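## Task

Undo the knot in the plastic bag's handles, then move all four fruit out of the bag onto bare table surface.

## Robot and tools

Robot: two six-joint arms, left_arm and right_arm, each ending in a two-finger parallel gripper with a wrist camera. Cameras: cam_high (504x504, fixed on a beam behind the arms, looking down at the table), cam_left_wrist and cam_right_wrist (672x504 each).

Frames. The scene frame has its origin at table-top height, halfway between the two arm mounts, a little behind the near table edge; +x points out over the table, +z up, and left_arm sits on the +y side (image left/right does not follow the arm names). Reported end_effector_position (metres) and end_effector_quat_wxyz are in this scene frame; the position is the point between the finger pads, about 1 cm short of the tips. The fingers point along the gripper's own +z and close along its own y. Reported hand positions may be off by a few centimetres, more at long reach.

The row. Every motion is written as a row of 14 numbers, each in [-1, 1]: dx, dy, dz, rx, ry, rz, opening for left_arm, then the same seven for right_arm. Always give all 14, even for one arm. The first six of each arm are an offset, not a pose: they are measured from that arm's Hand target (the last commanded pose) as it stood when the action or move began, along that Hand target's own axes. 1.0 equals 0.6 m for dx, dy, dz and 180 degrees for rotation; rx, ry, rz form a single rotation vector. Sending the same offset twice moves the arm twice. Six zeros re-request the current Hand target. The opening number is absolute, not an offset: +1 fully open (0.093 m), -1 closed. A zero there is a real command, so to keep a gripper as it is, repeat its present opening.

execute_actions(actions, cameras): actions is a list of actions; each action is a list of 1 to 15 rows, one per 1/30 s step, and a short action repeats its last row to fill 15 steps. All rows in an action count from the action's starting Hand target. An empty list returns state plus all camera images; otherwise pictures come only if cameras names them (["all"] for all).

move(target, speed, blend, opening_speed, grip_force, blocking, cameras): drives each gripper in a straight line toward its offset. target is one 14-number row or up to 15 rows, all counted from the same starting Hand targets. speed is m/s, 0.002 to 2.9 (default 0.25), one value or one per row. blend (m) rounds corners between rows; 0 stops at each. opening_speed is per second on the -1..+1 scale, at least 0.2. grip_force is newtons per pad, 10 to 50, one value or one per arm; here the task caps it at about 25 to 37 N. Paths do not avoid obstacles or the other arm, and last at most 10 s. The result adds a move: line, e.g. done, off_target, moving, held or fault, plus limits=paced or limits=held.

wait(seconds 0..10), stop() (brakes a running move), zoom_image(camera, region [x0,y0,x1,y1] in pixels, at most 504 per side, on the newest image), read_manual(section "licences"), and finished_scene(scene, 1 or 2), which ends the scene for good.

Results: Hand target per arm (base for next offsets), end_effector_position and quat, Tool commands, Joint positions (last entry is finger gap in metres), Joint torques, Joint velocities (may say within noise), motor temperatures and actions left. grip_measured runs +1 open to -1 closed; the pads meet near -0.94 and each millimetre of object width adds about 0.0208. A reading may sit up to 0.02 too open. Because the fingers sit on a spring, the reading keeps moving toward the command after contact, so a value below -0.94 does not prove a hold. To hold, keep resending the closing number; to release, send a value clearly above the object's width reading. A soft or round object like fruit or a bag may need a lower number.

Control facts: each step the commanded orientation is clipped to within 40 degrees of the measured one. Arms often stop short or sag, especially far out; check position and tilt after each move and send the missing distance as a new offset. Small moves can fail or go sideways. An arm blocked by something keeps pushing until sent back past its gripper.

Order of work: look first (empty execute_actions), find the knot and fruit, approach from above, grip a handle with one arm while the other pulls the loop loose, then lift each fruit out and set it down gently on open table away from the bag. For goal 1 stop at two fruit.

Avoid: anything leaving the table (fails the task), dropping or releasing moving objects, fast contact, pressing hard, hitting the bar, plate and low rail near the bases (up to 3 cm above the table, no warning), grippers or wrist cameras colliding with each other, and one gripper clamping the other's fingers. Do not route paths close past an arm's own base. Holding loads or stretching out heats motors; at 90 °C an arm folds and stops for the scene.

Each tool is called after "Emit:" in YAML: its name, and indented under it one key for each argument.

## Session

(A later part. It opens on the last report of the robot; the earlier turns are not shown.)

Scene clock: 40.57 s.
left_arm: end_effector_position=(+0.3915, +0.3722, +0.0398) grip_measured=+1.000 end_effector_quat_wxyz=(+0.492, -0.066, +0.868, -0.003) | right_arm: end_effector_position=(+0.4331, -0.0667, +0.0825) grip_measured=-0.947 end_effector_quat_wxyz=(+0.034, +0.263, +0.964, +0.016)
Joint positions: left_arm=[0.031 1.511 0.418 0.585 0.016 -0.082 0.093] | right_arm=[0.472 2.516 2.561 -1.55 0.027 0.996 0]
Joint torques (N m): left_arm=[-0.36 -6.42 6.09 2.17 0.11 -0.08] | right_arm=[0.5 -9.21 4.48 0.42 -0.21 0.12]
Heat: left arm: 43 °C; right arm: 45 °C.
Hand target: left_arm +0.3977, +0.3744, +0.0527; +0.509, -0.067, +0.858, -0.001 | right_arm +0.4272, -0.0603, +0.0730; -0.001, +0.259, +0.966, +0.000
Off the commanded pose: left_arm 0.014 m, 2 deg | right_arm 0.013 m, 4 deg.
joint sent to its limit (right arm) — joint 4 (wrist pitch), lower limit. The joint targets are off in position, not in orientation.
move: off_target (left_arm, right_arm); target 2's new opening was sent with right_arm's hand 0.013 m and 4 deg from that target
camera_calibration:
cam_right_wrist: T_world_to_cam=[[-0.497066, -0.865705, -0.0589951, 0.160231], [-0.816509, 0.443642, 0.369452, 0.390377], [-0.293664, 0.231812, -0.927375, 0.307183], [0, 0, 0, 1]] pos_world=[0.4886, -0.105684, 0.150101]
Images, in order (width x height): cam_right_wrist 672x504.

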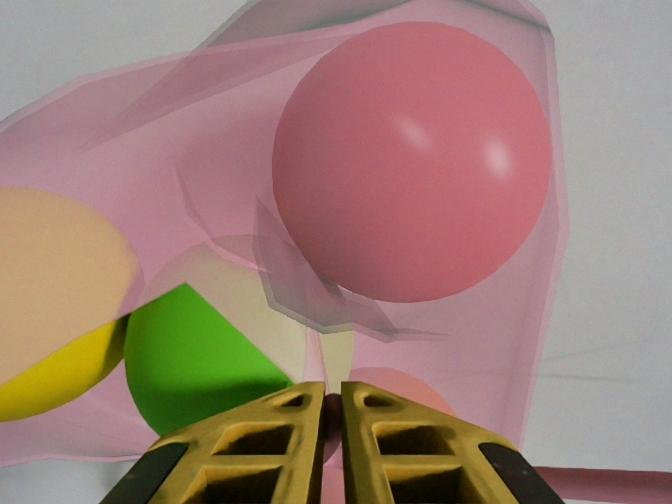

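Emit:
move:
  target: [0,0,0,0,0,0,1,-0.07,-0.055,-0.2,0,0,0,-1]
  speed: 0.07
  cameras: ["all"]

Emit:
zoom_image:
  camera: "cam_high"
  region: [130, 180, 290, 320]

Scene clock: 43.30 s.
left_arm: end_effector_position=(+0.3915, +0.3722, +0.0398) grip_measured=+1.000 end_effector_quat_wxyz=(+0.492, -0.066, +0.868, -0.003) | right_arm: end_effector_position=(+0.4508, -0.1119, +0.1608) grip_measured=-0.947 end_effector_quat_wxyz=(+0.105, +0.262, +0.957, +0.064)
Joint positions: left_arm=[0.031 1.511 0.418 0.585 0.016 -0.082 0.093] | right_arm=[0.374 2.36 2.578 -1.55 0.026 0.897 0]
Joint torques (N m): left_arm=[-0.46 -6.34 6.08 2.19 0.1 -0.07] | right_arm=[-0.39 -13.96 6.54 0.83 -0.2 0.02]
Heat: left arm: 43 °C; right arm: 46 °C.
Hand target: left_arm +0.3977, +0.3744, +0.0527; +0.509, -0.067, +0.858, -0.001 | right_arm +0.4472, -0.1099, +0.1929; -0.001, +0.259, +0.966, +0.000
Off the commanded pose: left_arm 0.014 m, 2 deg | right_arm 0.032 m, 14 deg.
joint sent to its limit (right arm) — joint 4 (wrist pitch), lower limit. The joint targets are off in position and orientation.
move: off_target (left_arm, right_arm)
camera_calibration:
cam_left_wrist: T_world_to_cam=[[0.123832, -0.990176, 0.064936, 0.320214], [-0.831131, -0.139247, -0.538361, 0.432869], [0.542114, 0.0126958, -0.840209, -0.101376], [0, 0, 0, 1]] pos_world=[0.375075, 0.378631, 0.127069]
cam_right_wrist: T_world_to_cam=[[-0.478077, -0.858309, -0.186409, 0.147321], [-0.866847, 0.426897, 0.257555, 0.43473], [-0.141484, 0.284719, -0.948113, 0.336025], [0, 0, 0, 1]] pos_world=[0.494818, -0.154811, 0.234085]

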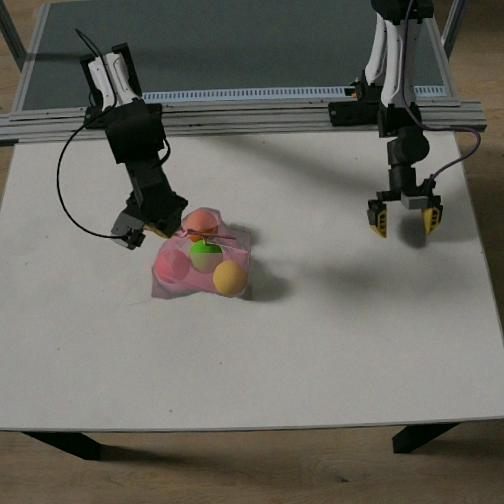

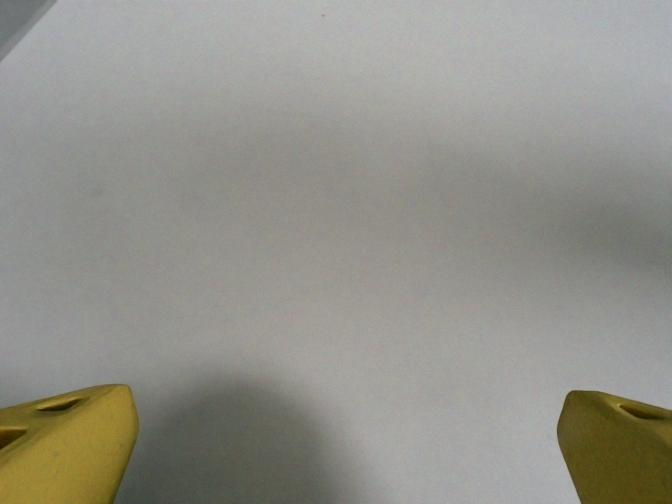

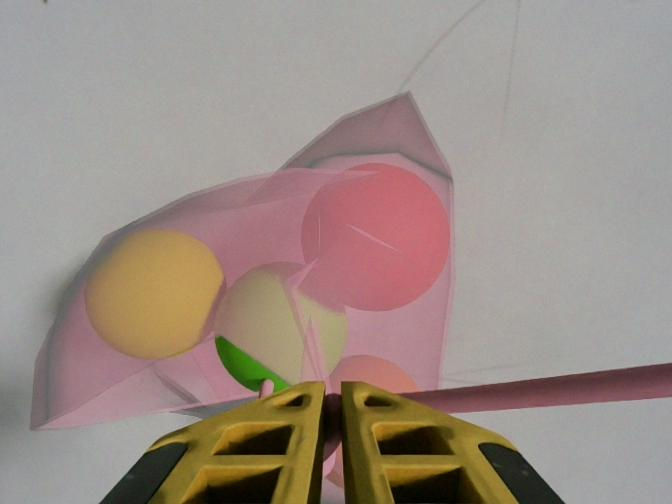

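Scaled by 3.150 from the camera's 504x504 image, which has a finer 720x720 frame.

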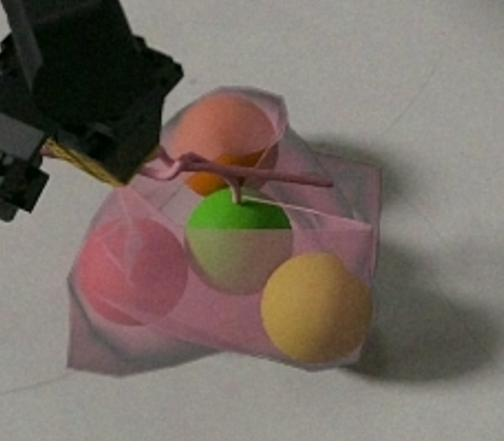

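Emit:
move:
  target: [-0.215,-0.478,-0.1175,0.4205,0.0858,0.3368,-0.3,0,0,0,0,0,0,-1]
  cameras: ["all"]

Emit:
zoom_image:
  camera: "cam_left_wrist"
  region: [200, 150, 452, 402]

Scene clock: 48.93 s.
left_arm: end_effector_position=(+0.4369, +0.1050, +0.2085) grip_measured=-0.298 end_effector_quat_wxyz=(+0.266, +0.645, +0.667, -0.263) | right_arm: end_effector_position=(+0.4508, -0.1119, +0.1608) grip_measured=-0.947 end_effector_quat_wxyz=(+0.105, +0.262, +0.957, +0.064)
Joint positions: left_arm=[-0.334 2.219 2.418 -1.457 0.721 1.152 0.031] | right_arm=[0.374 2.36 2.578 -1.55 0.026 0.897 0]
Joint torques (N m): left_arm=[-0.94 -11.75 7.94 0.59 0.65 0.17] | right_arm=[-0.35 -14 6.48 0.81 -0.18 -0.01]
Heat: left arm: 44 °C; right arm: 47 °C.
Hand target: left_arm +0.4299, +0.1006, +0.2196; +0.271, +0.653, +0.653, -0.271 | right_arm +0.4472, -0.1099, +0.1929; -0.001, +0.259, +0.966, +0.000
Off the commanded pose: left_arm 0.014 m, 2 deg | right_arm 0.032 m, 14 deg.
joint sent to its limit (right arm) — joint 4 (wrist pitch), lower limit. The joint targets are off in position and orientation.
move: off_target (left_arm, right_arm)
camera_calibration:
cam_left_wrist: T_world_to_cam=[[-0.999209, -0.0397614, 0.000458351, 0.443402], [-0.0379915, 0.951201, -0.306223, 0.0148486], [0.0117399, -0.305998, -0.95196, 0.307618], [0, 0, 0, 1]] pos_world=[0.440004, 0.097637, 0.297184]
cam_right_wrist: T_world_to_cam=[[-0.478077, -0.858309, -0.186409, 0.147321], [-0.866847, 0.426897, 0.257555, 0.43473], [-0.141484, 0.284719, -0.948113, 0.336025], [0, 0, 0, 1]] pos_world=[0.494818, -0.154811, 0.234085]

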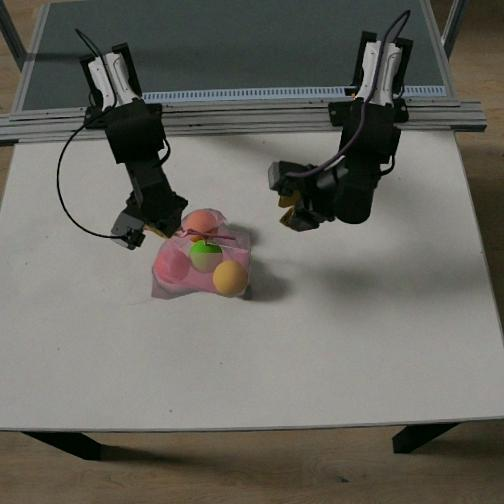

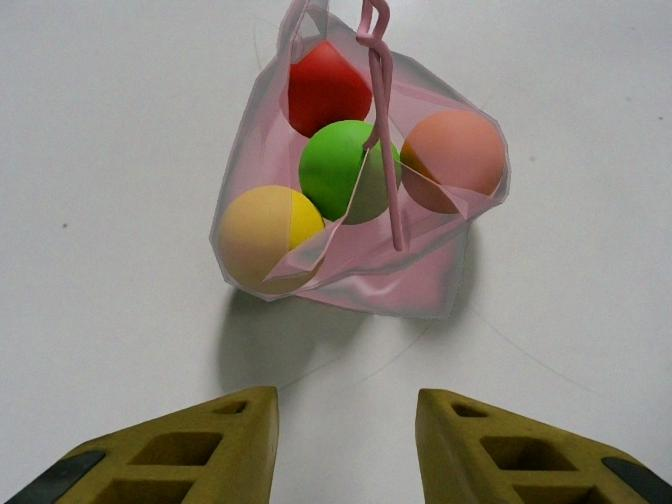

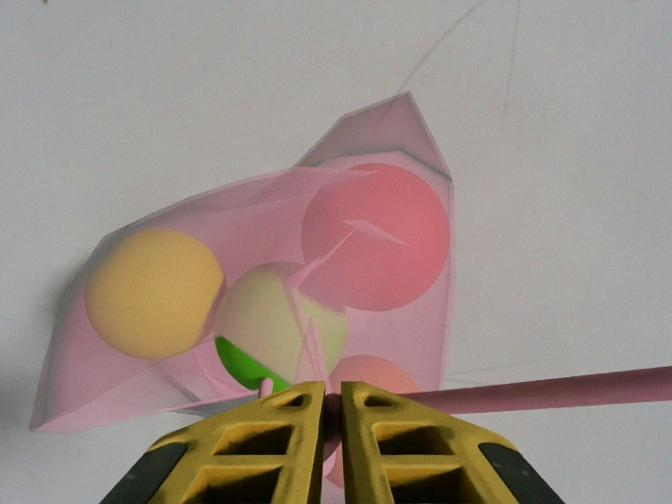

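Scaled by 2.000 from the camera's 672x504 image, which has a finer 960x720 frame.

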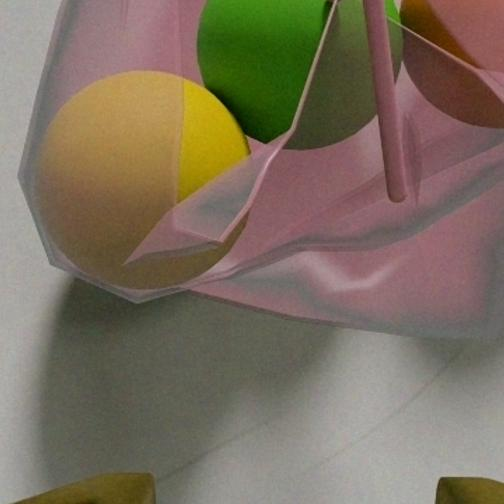

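Emit:
zoom_image:
  camera: "cam_left_wrist"
  region: [310, 0, 450, 160]

Scaled by 3.150 from the camera's 672x504 image, which has a finer 960x720 frame.

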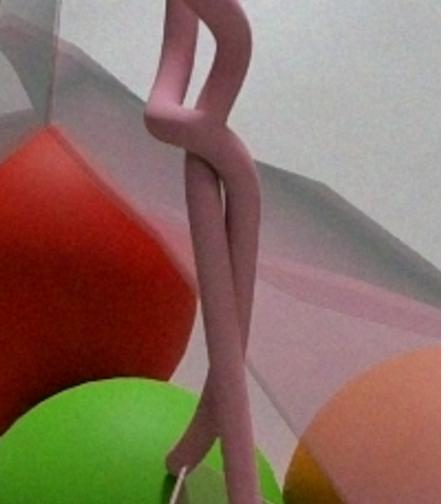

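Emit:
move:
  target: [-0.032,-0.025,0.217,0,0,0,-0.35,0,0,0,0,0,0,-1]
  speed: 0.2
  cameras: ["cam_left_wrist"]

Emit:
zoom_image:
  camera: "cam_left_wrist"
  region: [220, 200, 472, 452]

Scene clock: 51.07 s.
left_arm: end_effector_position=(+0.4094, -0.0011, +0.1226) grip_measured=-0.348 end_effector_quat_wxyz=(+0.242, +0.653, +0.659, -0.285) | right_arm: end_effector_position=(+0.4508, -0.1119, +0.1608) grip_measured=-0.947 end_effector_quat_wxyz=(+0.105, +0.262, +0.957, +0.064)
Joint positions: left_arm=[-0.567 2.216 2.049 -0.989 0.669 0.917 0.029] | right_arm=[0.374 2.36 2.578 -1.55 0.026 0.897 0]
Joint torques (N m): left_arm=[-0.72 -15.83 6.05 1.5 0.3 -0.31] | right_arm=[-0.29 -14.01 6.49 0.8 -0.17 0.03]
Heat: left arm: 43 °C; right arm: 47 °C.
Hand target: left_arm +0.4149, -0.0052, +0.1413; +0.271, +0.653, +0.653, -0.271 | right_arm +0.4472, -0.1099, +0.1929; -0.001, +0.259, +0.966, +0.000
Off the commanded pose: left_arm 0.020 m, 4 deg | right_arm 0.032 m, 14 deg.
joint sent to its limit (right arm) — joint 4 (wrist pitch), lower limit. The joint targets are off in position and orientation.
move: off_target (left_arm, right_arm)
camera_calibration:
cam_left_wrist: T_world_to_cam=[[-0.998606, 0.00625323, 0.0524164, 0.4052], [-0.00992841, 0.952989, -0.302841, 0.076379], [-0.051846, -0.302939, -0.951599, 0.219727], [0, 0, 0, 1]] pos_world=[0.416785, -0.00875828, 0.210984]
Images, in order (width x height): cam_left_wrist 672x504.

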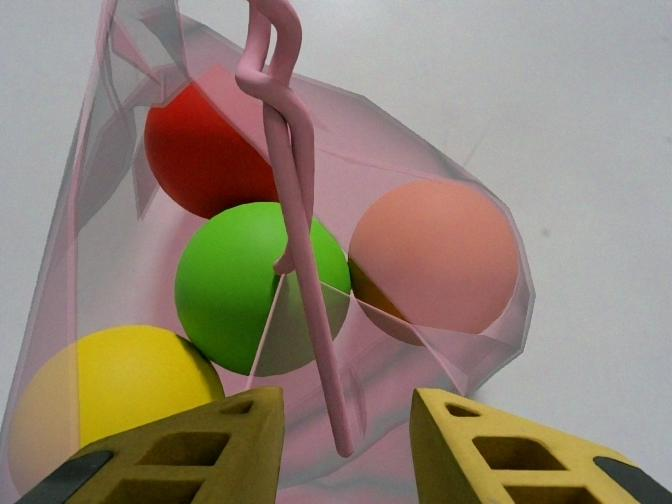

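Scaled by 2.000 from the camera's 672x504 image, which has a finer 960x720 frame.

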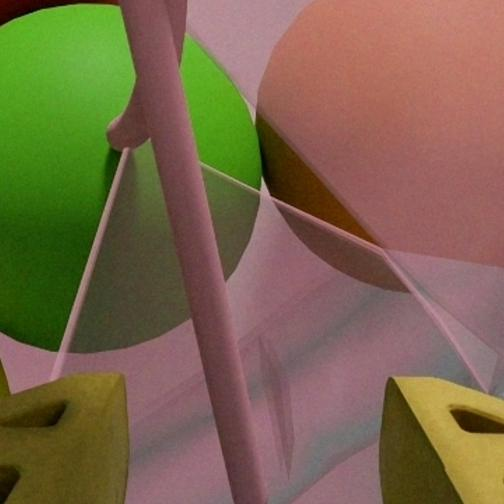

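Emit:
move:
  target:
    - [-0.0095,0.021,0.03,0,0,0,-0.35,0,0,0,0,0,0,-1]
    - [-0.0095,0.021,0.111,0,0,0,-0.35,0,0,0,0,0,0,-1]
  speed: 0.1
  cameras: ["cam_left_wrist","cam_right_wrist"]

Emit:
zoom_image:
  camera: "cam_left_wrist"
  region: [220, 250, 472, 502]

Scene clock: 53.90 s.
left_arm: end_effector_position=(+0.4182, -0.0465, +0.0837) grip_measured=-0.348 end_effector_quat_wxyz=(+0.242, +0.653, +0.660, -0.283) | right_arm: end_effector_position=(+0.4508, -0.1119, +0.1608) grip_measured=-0.947 end_effector_quat_wxyz=(+0.105, +0.262, +0.957, +0.064)
Joint positions: left_arm=[-0.639 2.357 2.13 -0.878 0.633 0.834 0.029] | right_arm=[0.374 2.36 2.578 -1.55 0.026 0.897 0]
Joint torques (N m): left_arm=[-1.03 -14.11 8.51 1.63 0.28 -0.27] | right_arm=[-0.39 -13.97 6.43 0.81 -0.17 0.02]
Heat: left arm: 44 °C; right arm: 48 °C.
Hand target: left_arm +0.4275, -0.0564, +0.0984; +0.271, +0.653, +0.653, -0.271 | right_arm +0.4472, -0.1099, +0.1929; -0.001, +0.259, +0.966, +0.000
Off the commanded pose: left_arm 0.020 m, 4 deg | right_arm 0.032 m, 14 deg.
joint sent to its limit (right arm) — joint 4 (wrist pitch), lower limit. The joint targets are off in position and orientation.
move: off_target (left_arm, right_arm)
camera_calibration:
cam_left_wrist: T_world_to_cam=[[-0.998762, 0.00345276, 0.0496151, 0.416416], [-0.0115801, 0.954025, -0.299502, 0.108505], [-0.0483682, -0.299706, -0.952805, 0.168187], [0, 0, 0, 1]] pos_world=[0.425292, -0.0545477, 0.172087]
cam_right_wrist: T_world_to_cam=[[-0.478077, -0.858309, -0.186409, 0.147321], [-0.866847, 0.426897, 0.257555, 0.43473], [-0.141484, 0.284719, -0.948113, 0.336025], [0, 0, 0, 1]] pos_world=[0.494818, -0.154811, 0.234085]
Images, in order (width x height): cam_left_wrist 672x504, cam_right_wrist 672x504.

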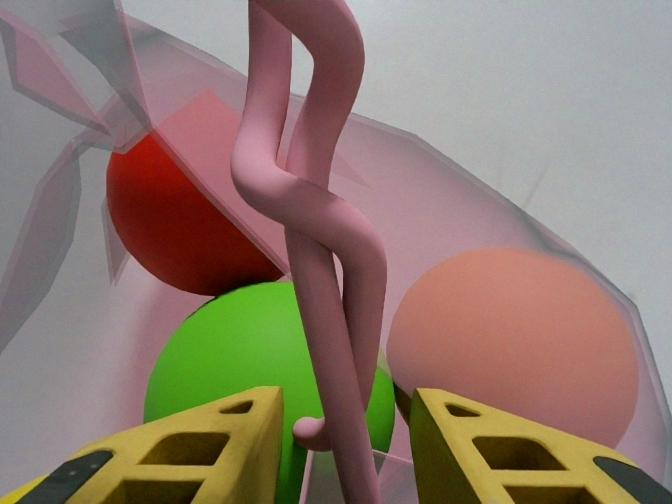

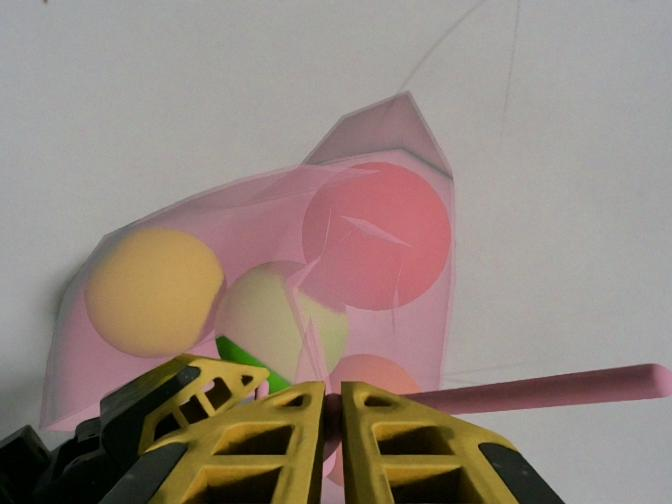

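Scaled by 2.000 from the camera's 672x504 image, which has a finer 960x720 frame.

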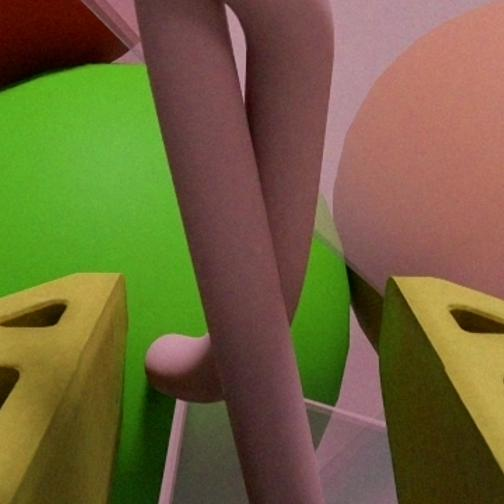

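Excellent: both strands between the pads. Close.

Emit:
move:
  target:
    - [0,0,0.01,0,0,0,-0.35,0,0,0,0,0,0,-1]
    - [0,0,0.01,0,0,0,-1,0,0,0,0,0,0,-1]
  speed: 0.1
  cameras: ["cam_left_wrist"]

Emit:
zoom_image:
  camera: "cam_left_wrist"
  region: [220, 250, 472, 502]

Scene clock: 55.83 s.
left_arm: end_effector_position=(+0.4191, -0.0497, +0.0815) grip_measured=-0.931 end_effector_quat_wxyz=(+0.244, +0.652, +0.660, -0.282) | right_arm: end_effector_position=(+0.4508, -0.1119, +0.1608) grip_measured=-0.947 end_effector_quat_wxyz=(+0.105, +0.262, +0.957, +0.064)
Joint positions: left_arm=[-0.644 2.363 2.13 -0.863 0.63 0.827 0] | right_arm=[0.374 2.36 2.578 -1.55 0.026 0.897 0]
Joint torques (N m): left_arm=[-1.33 -13.31 8.8 1.62 0.26 -0.34] | right_arm=[-0.31 -13.97 6.5 0.8 -0.17 0.01]
Heat: left arm: 44 °C; right arm: 48 °C.
Hand target: left_arm +0.4275, -0.0606, +0.0941; +0.271, +0.653, +0.653, -0.271 | right_arm +0.4472, -0.1099, +0.1929; -0.001, +0.259, +0.966, +0.000
Off the commanded pose: left_arm 0.019 m, 3 deg | right_arm 0.032 m, 14 deg.
joint sent to its limit (right arm) — joint 4 (wrist pitch), lower limit. The joint targets are off in position and orientation.
move: off_target (left_arm, right_arm); target 2's new opening was sent with left_arm's hand 0.019 m and 3 deg from that target
camera_calibration:
cam_left_wrist: T_world_to_cam=[[-0.99896, 0.0010684, 0.04559, 0.41777], [-0.0127509, 0.953306, -0.301736, 0.111493], [-0.0437836, -0.302003, -0.952301, 0.163173], [0, 0, 0, 1]] pos_world=[0.425902, -0.0574546, 0.169985]
Images, in order (width x height): cam_left_wrist 672x504.

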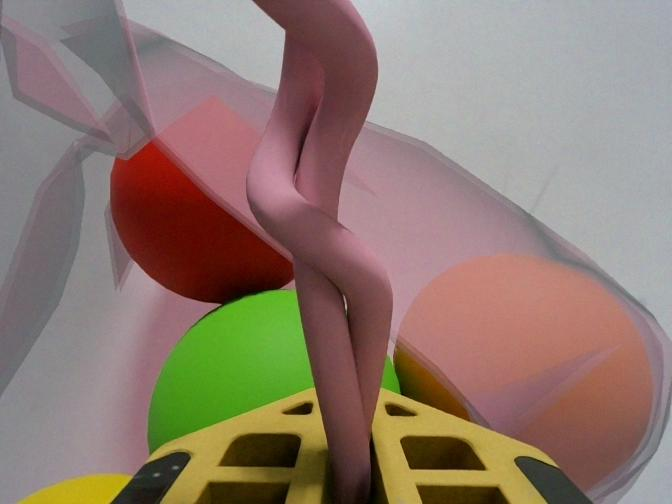

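Scaled by 2.000 from the camera's 672x504 image, which has a finer 960x720 frame.

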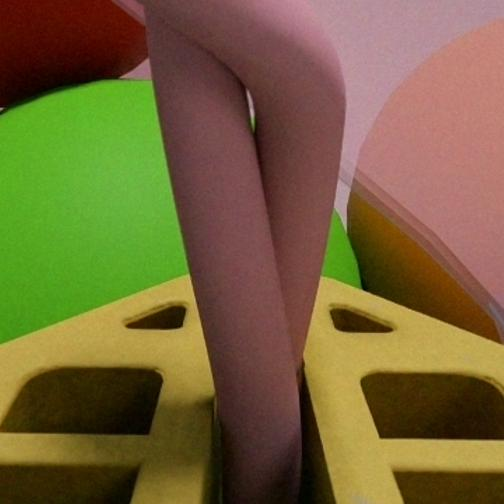

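Emit:
move:
  target: [0,0,0,0,0,0,-1,-0.083,-0.144,-0.05,0,0,0,-1]
  speed: 0.08
  cameras: ["all"]

Scene clock: 58.57 s.
left_arm: end_effector_position=(+0.4277, -0.0816, +0.1070) grip_measured=-0.931 end_effector_quat_wxyz=(+0.313, +0.667, +0.616, -0.279) | right_arm: end_effector_position=(+0.4484, -0.1674, +0.1842) grip_measured=-0.947 end_effector_quat_wxyz=(+0.092, +0.243, +0.960, +0.104)
Joint positions: left_arm=[-0.679 2.361 2.155 -0.726 0.642 0.821 0] | right_arm=[0.222 2.254 2.488 -1.55 -0.097 0.721 0]
Joint torques (N m): left_arm=[0.98 -13.7 6.53 0.55 0.1 -0.29] | right_arm=[-5.22 -15.71 4.98 0.86 0.72 -0.07]
Heat: left arm: 44 °C; right arm: 49 °C.
Hand target: left_arm +0.4275, -0.0606, +0.0941; +0.271, +0.653, +0.653, -0.271 | right_arm +0.4472, -0.2096, +0.2230; -0.001, +0.259, +0.966, +0.000
Off the commanded pose: left_arm 0.025 m, 7 deg | right_arm 0.057 m, 16 deg.
joint sent to its limit (right arm) — joint 4 (wrist pitch), lower limit. The joint targets are off in position and orientation.
move: off_target (left_arm, right_arm)
camera_calibration:
cam_left_wrist: T_world_to_cam=[[-0.996193, 0.0339588, -0.0802848, 0.440149], [0.0630742, 0.916528, -0.394967, 0.124264], [0.0601706, -0.398527, -0.915181, 0.121858], [0, 0, 0, 1]] pos_world=[0.423303, -0.0802747, 0.195939]
cam_right_wrist: T_world_to_cam=[[-0.43598, -0.863365, -0.254011, 0.0956291], [-0.886007, 0.36227, 0.289398, 0.44228], [-0.157835, 0.351227, -0.922891, 0.387509], [0, 0, 0, 1]] pos_world=[0.494718, -0.213766, 0.253925]

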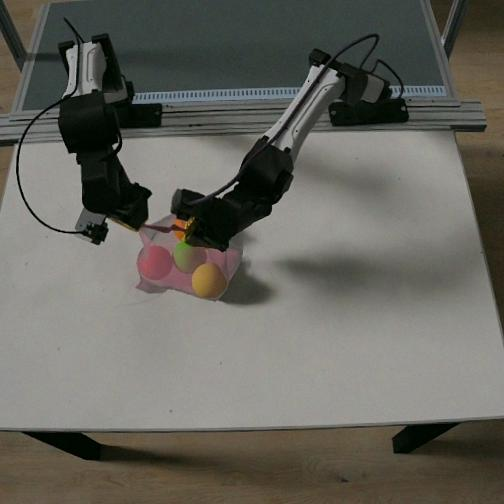

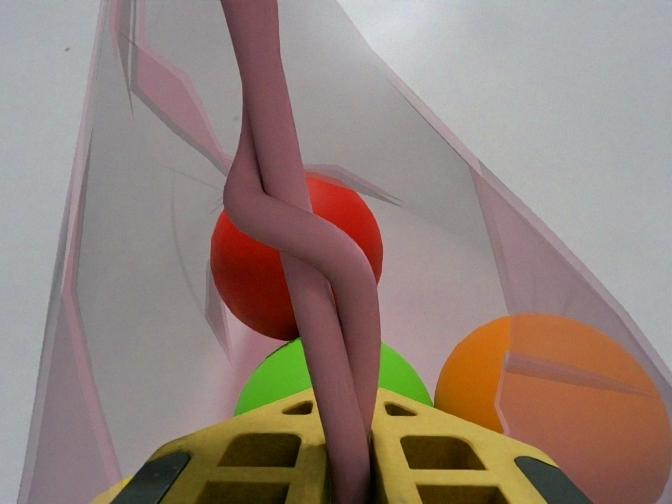

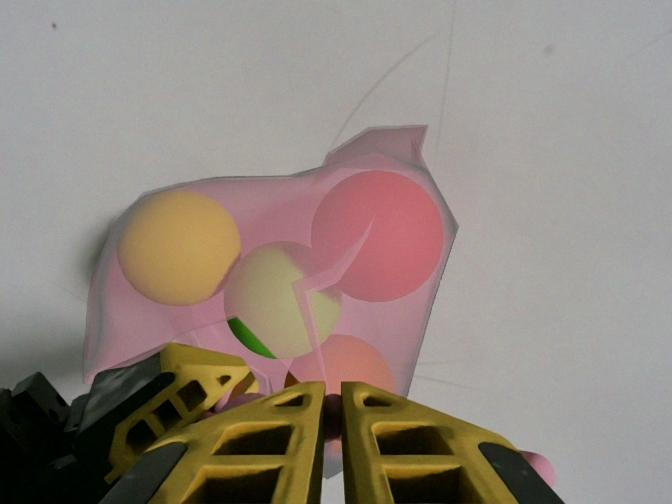

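Emit:
move:
  target: [0.059,0,-0.059,0,0,0,-1,-0.06,-0.1,0,0,0,0,-1]
  speed: 0.06
  cameras: ["all"]

Scene clock: 62.07 s.
left_arm: end_effector_position=(+0.4220, -0.0785, +0.1261) grip_measured=-0.931 end_effector_quat_wxyz=(+0.356, +0.671, +0.578, -0.297) | right_arm: end_effector_position=(+0.4427, -0.1789, +0.1854) grip_measured=-0.947 end_effector_quat_wxyz=(+0.055, +0.221, +0.959, +0.171)
Joint positions: left_arm=[-0.664 2.272 2.009 -0.584 0.717 0.846 0] | right_arm=[0.138 2.228 2.432 -1.55 -0.273 0.614 0]
Joint torques (N m): left_arm=[6.43 -15.72 2.76 -0.38 -0.13 0.26] | right_arm=[-12.23 -16.2 5.56 0.8 2 -0.1]
Motor temperatures (°C): left_arm=[25 43 43 38 25 26 29] | right_arm=[25 51 37 36 27 24 27]
Heat: left arm: 43 °C; right arm: 51 °C.
Hand target: left_arm +0.4275, -0.0106, +0.0940; +0.271, +0.653, +0.653, -0.271 | right_arm +0.4484, -0.2796, +0.2230; -0.001, +0.259, +0.966, +0.000
Off the commanded pose: left_arm 0.075 m, 14 deg | right_arm 0.108 m, 21 deg.
joint sent to its limit (right arm) — joint 4 (wrist pitch), lower limit. The joint targets are off in position and orientation.
move: off_target (left_arm, right_arm)
camera_calibration:
cam_left_wrist: T_world_to_cam=[[-0.987831, 0.0674379, -0.14015, 0.442672], [0.127107, 0.869341, -0.477587, 0.109047], [0.0896307, -0.489589, -0.867334, 0.115308], [0, 0, 0, 1]] pos_world=[0.413089, -0.0681986, 0.214131]
cam_right_wrist: T_world_to_cam=[[-0.393608, -0.845382, -0.361112, 0.0878214], [-0.89429, 0.261162, 0.363373, 0.412912], [-0.21288, 0.465965, -0.858812, 0.424742], [0, 0, 0, 1]] pos_world=[0.49425, -0.23151, 0.246446]

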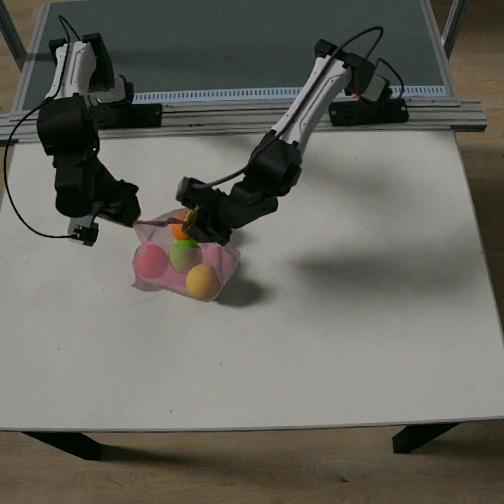

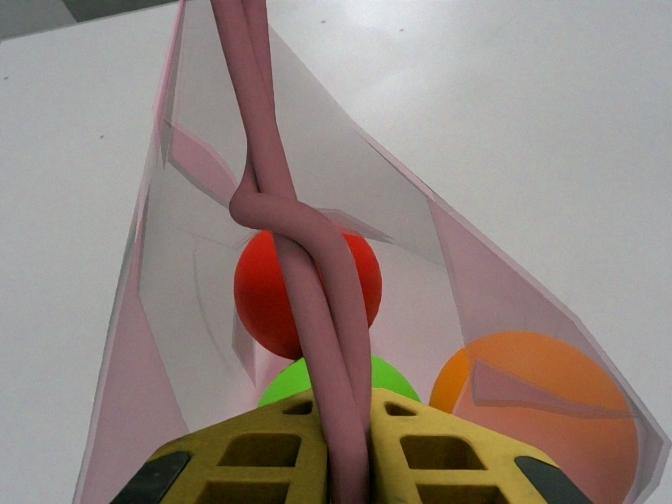

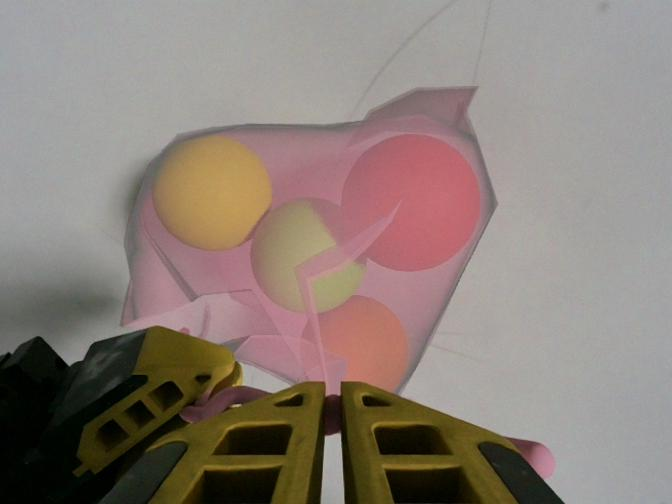

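Emit:
move:
  target: [-0.05,0,0.05,0,0,0,-1,0.06,0.17,0,0,0,0,-1]
  speed: 0.1
  cameras: ["all"]

Emit:
zoom_image:
  camera: "cam_left_wrist"
  region: [200, 0, 472, 272]

Emit:
zoom_image:
  camera: "cam_high"
  region: [120, 190, 250, 310]

Scene clock: 64.70 s.
left_arm: end_effector_position=(+0.4302, -0.0749, +0.1198) grip_measured=-0.931 end_effector_quat_wxyz=(+0.334, +0.665, +0.606, -0.281) | right_arm: end_effector_position=(+0.4581, -0.1472, +0.2127) grip_measured=-0.947 end_effector_quat_wxyz=(+0.132, +0.238, +0.952, +0.138)
Joint positions: left_arm=[-0.662 2.314 2.096 -0.676 0.665 0.83 0] | right_arm=[0.255 2.272 2.613 -1.55 -0.11 0.755 0]
Joint torques (N m): left_arm=[0.8 -11.64 7.02 0.32 -0.06 -0.3] | right_arm=[-2.1 -8.99 7.79 1.1 0.84 0.23]
Heat: left arm: 43 °C; right arm: 52 °C.
Hand target: left_arm +0.4275, -0.0530, +0.0941; +0.271, +0.653, +0.653, -0.271 | right_arm +0.4682, -0.1732, +0.2229; -0.001, +0.259, +0.966, +0.000
Off the commanded pose: left_arm 0.034 m, 9 deg | right_arm 0.030 m, 22 deg.
joint sent to its limit (right arm) — joint 4 (wrist pitch), lower limit. The joint targets are off in position and orientation.
move: off_target (left_arm, right_arm)
camera_calibration:
cam_left_wrist: T_world_to_cam=[[-0.993434, 0.0323304, -0.109746, 0.445659], [0.0764933, 0.901013, -0.426996, 0.119954], [0.0850772, -0.432587, -0.897569, 0.120665], [0, 0, 0, 1]] pos_world=[0.423291, -0.0702903, 0.208434]
cam_right_wrist: T_world_to_cam=[[-0.40484, -0.851273, -0.333825, 0.129], [-0.911637, 0.347465, 0.219514, 0.459645], [-0.070874, 0.393195, -0.916719, 0.373296], [0, 0, 0, 1]] pos_world=[0.497711, -0.196675, 0.284373]

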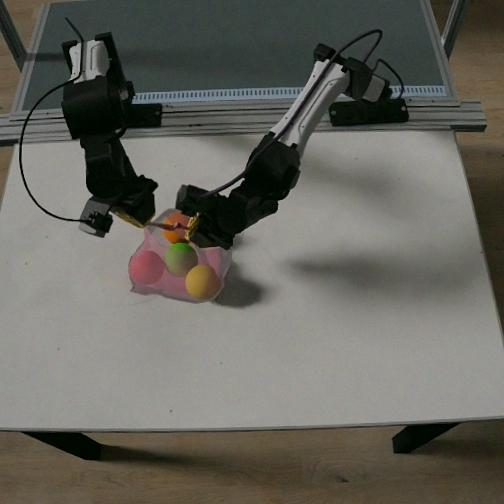

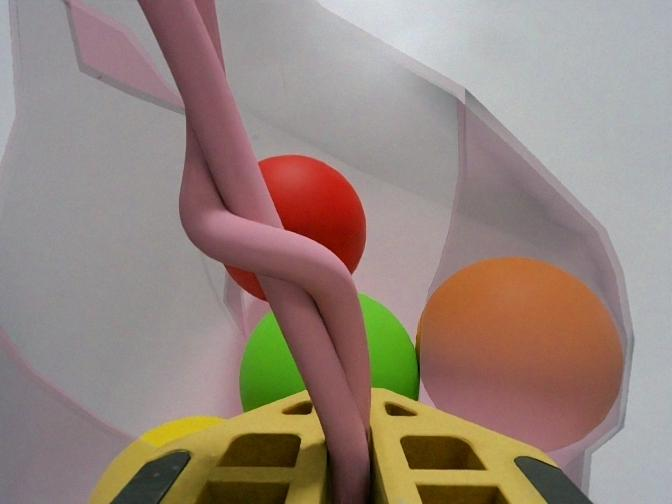

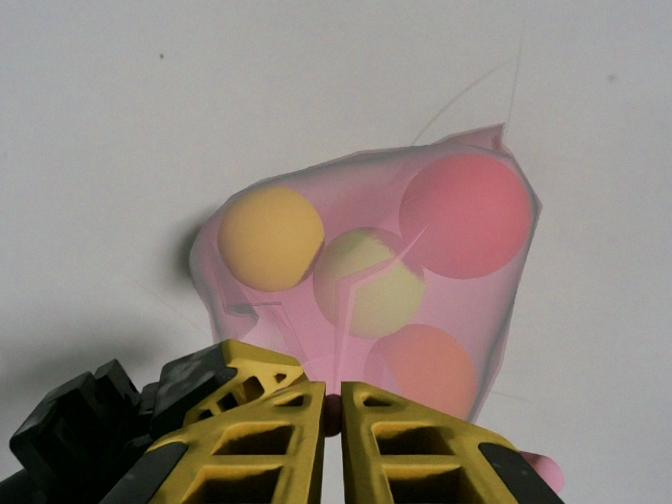

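Scaled by 1.853 from the camera's 672x504 image, which has a finer 960x720 frame.

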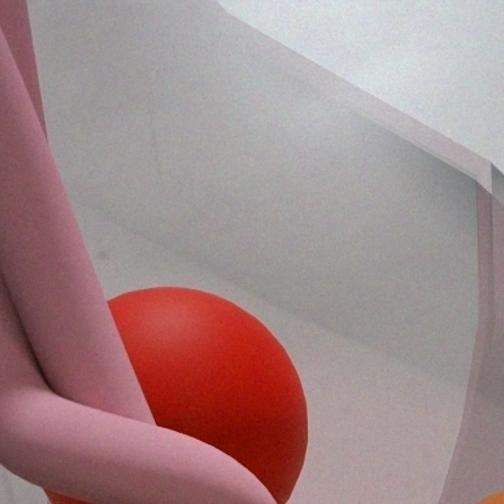

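Scaled by 3.877 from the camera's 504x504 image, which has a finer 720x720 frame.

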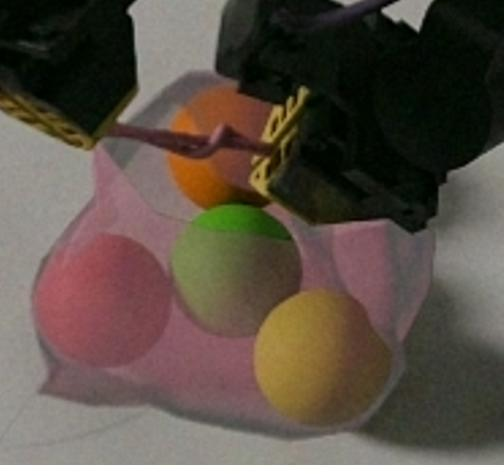

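Emit:
move:
  target:
    - [0,0,0,0,0,0,-0.4,0,0,0,0,0,0,-1]
    - [0,0,-0.12,0,0,0,-0.4,0,0,0,0,0,0,-1]
  speed: 0.12
  cameras: ["all"]

Emit:
zoom_image:
  camera: "cam_left_wrist"
  region: [200, 0, 472, 272]

Scene clock: 67.43 s.
left_arm: end_effector_position=(+0.4332, +0.0001, +0.1098) grip_measured=-0.402 end_effector_quat_wxyz=(+0.248, +0.643, +0.673, -0.267) | right_arm: end_effector_position=(+0.4662, -0.1716, +0.2176) grip_measured=-0.947 end_effector_quat_wxyz=(+0.163, +0.256, +0.947, +0.102)
Joint positions: left_arm=[-0.552 2.283 2.119 -0.972 0.634 0.896 0.026] | right_arm=[0.233 2.272 2.633 -1.55 -0.02 0.755 0]
Joint torques (N m): left_arm=[-0.38 -17.55 8.8 0.83 0.66 0.13] | right_arm=[0.13 -8.66 6.52 1.13 0.18 0.12]
Heat: left arm: 44 °C; right arm: 52 °C.
Hand target: left_arm +0.4275, -0.0020, +0.1449; +0.271, +0.653, +0.653, -0.271 | right_arm +0.4682, -0.1732, +0.2229; -0.001, +0.259, +0.966, +0.000
Off the commanded pose: left_arm 0.036 m, 4 deg | right_arm 0.006 m, 22 deg.
joint sent to its limit (right arm) — joint 4 (wrist pitch), lower limit. The joint targets are off in position and orientation.
move: off_target (left_arm, right_arm)
camera_calibration:
cam_left_wrist: T_world_to_cam=[[-0.998677, -0.038924, 0.0336053, 0.431706], [-0.0468957, 0.9575, -0.284596, 0.0857213], [-0.0210995, -0.285796, -0.958058, 0.196556], [0, 0, 0, 1]] pos_world=[0.439302, -0.00909944, 0.198201]
cam_right_wrist: T_world_to_cam=[[-0.43956, -0.851888, -0.284734, 0.118571], [-0.898083, 0.411429, 0.155479, 0.493182], [-0.0153025, 0.324057, -0.945914, 0.356506], [0, 0, 0, 1]] pos_world=[0.500493, -0.217428, 0.294306]

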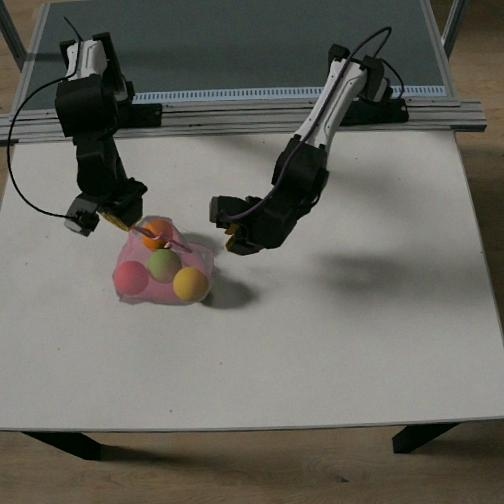

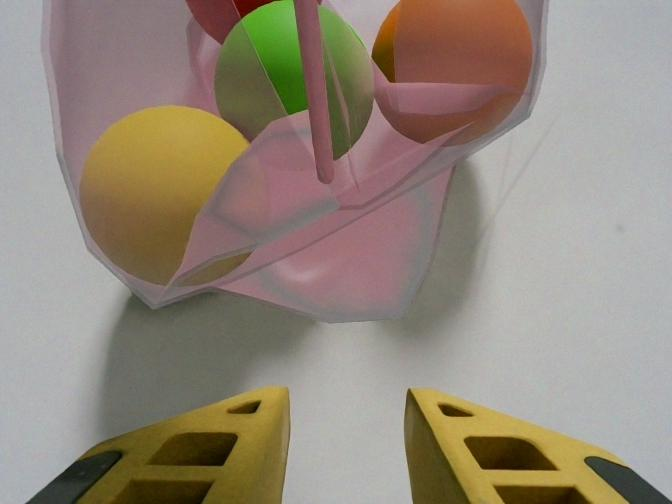

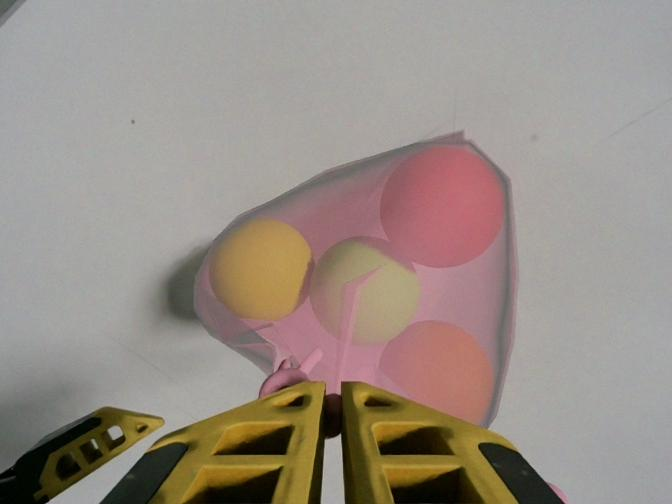

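Scaled by 1.853 from the camera's 672x504 image, which has a finer 960x720 frame.

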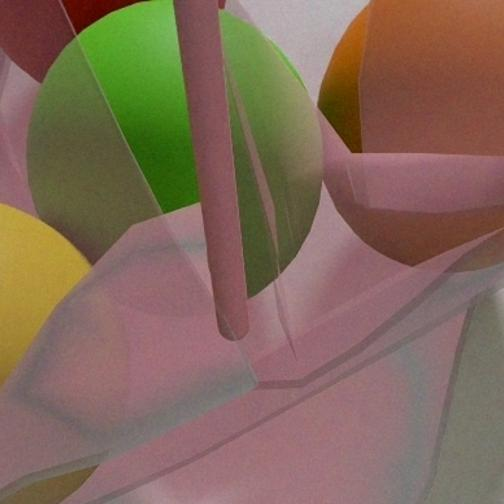

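Emit:
move:
  target: [-0.106,0,-0.012,0,0,0,-0.4,0,0,0,0,0,0,-1]
  cameras: ["cam_left_wrist","cam_high"]

Emit:
zoom_image:
  camera: "cam_left_wrist"
  region: [240, 0, 492, 200]

Scene clock: 69.70 s.
left_arm: end_effector_position=(+0.4317, -0.0435, +0.1877) grip_measured=-0.402 end_effector_quat_wxyz=(+0.281, +0.653, +0.648, -0.273) | right_arm: end_effector_position=(+0.4662, -0.1716, +0.2176) grip_measured=-0.947 end_effector_quat_wxyz=(+0.163, +0.256, +0.947, +0.102)
Joint positions: left_arm=[-0.624 2.509 2.81 -1.325 0.634 0.839 0.026] | right_arm=[0.233 2.272 2.633 -1.55 -0.02 0.755 0]
Joint torques (N m): left_arm=[-0.5 -13.71 8.24 0.94 0.31 -0.24] | right_arm=[0.16 -8.73 6.79 1.11 0.17 0.11]
Heat: left arm: 45 °C; right arm: 52 °C.
Hand target: left_arm +0.4275, -0.0418, +0.1950; +0.271, +0.653, +0.653, -0.271 | right_arm +0.4682, -0.1732, +0.2229; -0.001, +0.259, +0.966, +0.000
Off the commanded pose: left_arm 0.009 m, 1 deg | right_arm 0.006 m, 22 deg.
joint sent to its limit (right arm) — joint 4 (wrist pitch), lower limit. The joint targets are off in position and orientation.
move: off_target (right_arm)
camera_calibration:
cam_left_wrist: T_world_to_cam=[[-0.999749, -0.008364, -0.020799, 0.437843], [-0.000746189, 0.939693, -0.342017, 0.139656], [0.0224053, -0.341915, -0.939464, 0.233949], [0, 0, 0, 1]] pos_world=[0.432596, -0.047581, 0.276658]
Images, in order (width x height): cam_high 504x504, cam_left_wrist 672x504.

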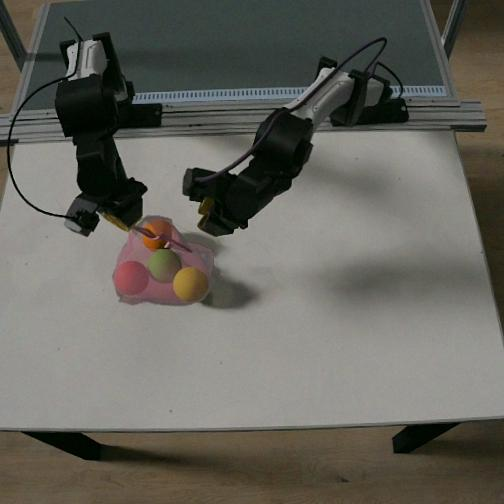

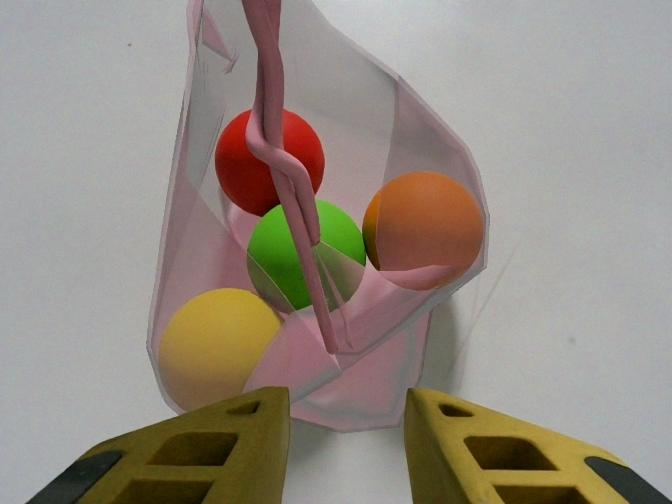

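Scaled by 2.000 from the camera's 672x504 image, which has a finer 960x720 frame.

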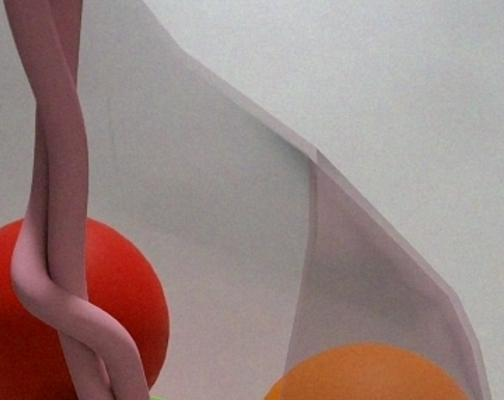

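Emit:
zoom_image:
  camera: "cam_left_wrist"
  region: [220, 110, 370, 260]

Scaled by 3.360 from the camera's 672x504 image, which has a finer 960x720 frame.

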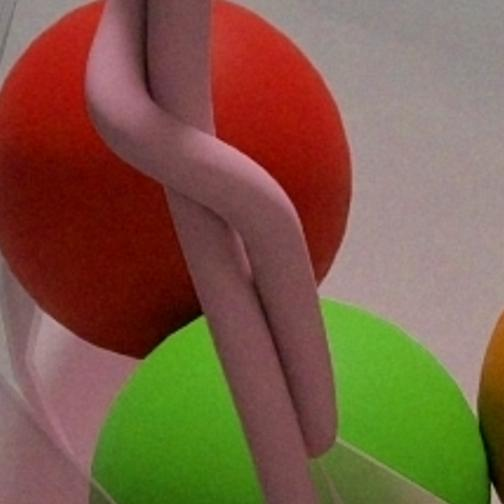

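Emit:
move:
  target:
    - [0.151,-0.008,0.1,0,0,0,0,0,0,0,0,0,0,-1]
    - [0.151,-0.008,0.178,0,0,0,0,0,0,0,0,0,0,-1]
  speed: 0.15
  cameras: ["cam_left_wrist","cam_right_wrist"]

Scene clock: 73.27 s.
left_arm: end_effector_position=(+0.4113, -0.0444, +0.0398) grip_measured=-0.002 end_effector_quat_wxyz=(+0.241, +0.654, +0.659, -0.283) | right_arm: end_effector_position=(+0.4662, -0.1716, +0.2176) grip_measured=-0.947 end_effector_quat_wxyz=(+0.163, +0.256, +0.947, +0.102)
Joint positions: left_arm=[-0.642 2.349 1.943 -0.701 0.631 0.835 0.045] | right_arm=[0.233 2.272 2.633 -1.55 -0.02 0.755 0]
Joint torques (N m): left_arm=[-0.62 -14.23 8.09 1.6 0.29 -0.3] | right_arm=[0.05 -8.66 6.71 1.16 0.2 0.09]
Heat: left arm: 46 °C; right arm: 51 °C.
Hand target: left_arm +0.4227, -0.0535, +0.0555; +0.271, +0.653, +0.653, -0.271 | right_arm +0.4682, -0.1732, +0.2229; -0.001, +0.259, +0.966, +0.000
Off the commanded pose: left_arm 0.021 m, 4 deg | right_arm 0.006 m, 22 deg.
joint sent to its limit (right arm) — joint 4 (wrist pitch), lower limit. The joint targets are off in position and orientation.
move: off_target (left_arm, right_arm)
camera_calibration:
cam_left_wrist: T_world_to_cam=[[-0.998732, 0.00605276, 0.0499873, 0.411773], [-0.00906363, 0.954923, -0.296716, 0.092094], [-0.0495299, -0.296793, -0.953656, 0.127348], [0, 0, 0, 1]] pos_world=[0.418393, -0.0526389, 0.128189]
cam_right_wrist: T_world_to_cam=[[-0.43956, -0.851888, -0.284734, 0.118571], [-0.898083, 0.411429, 0.155479, 0.493182], [-0.0153025, 0.324057, -0.945914, 0.356506], [0, 0, 0, 1]] pos_world=[0.500493, -0.217428, 0.294306]
Images, in order (width x height): cam_left_wrist 672x504, cam_right_wrist 672x504.

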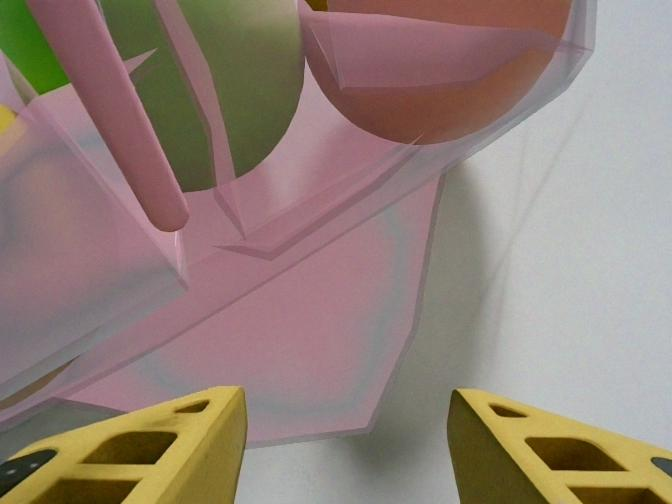

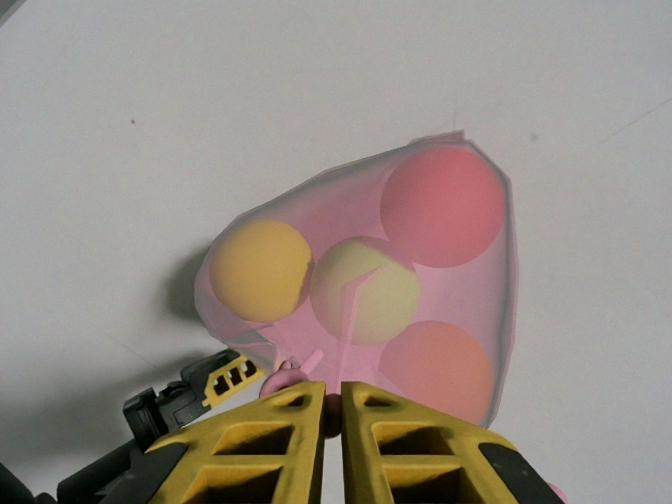

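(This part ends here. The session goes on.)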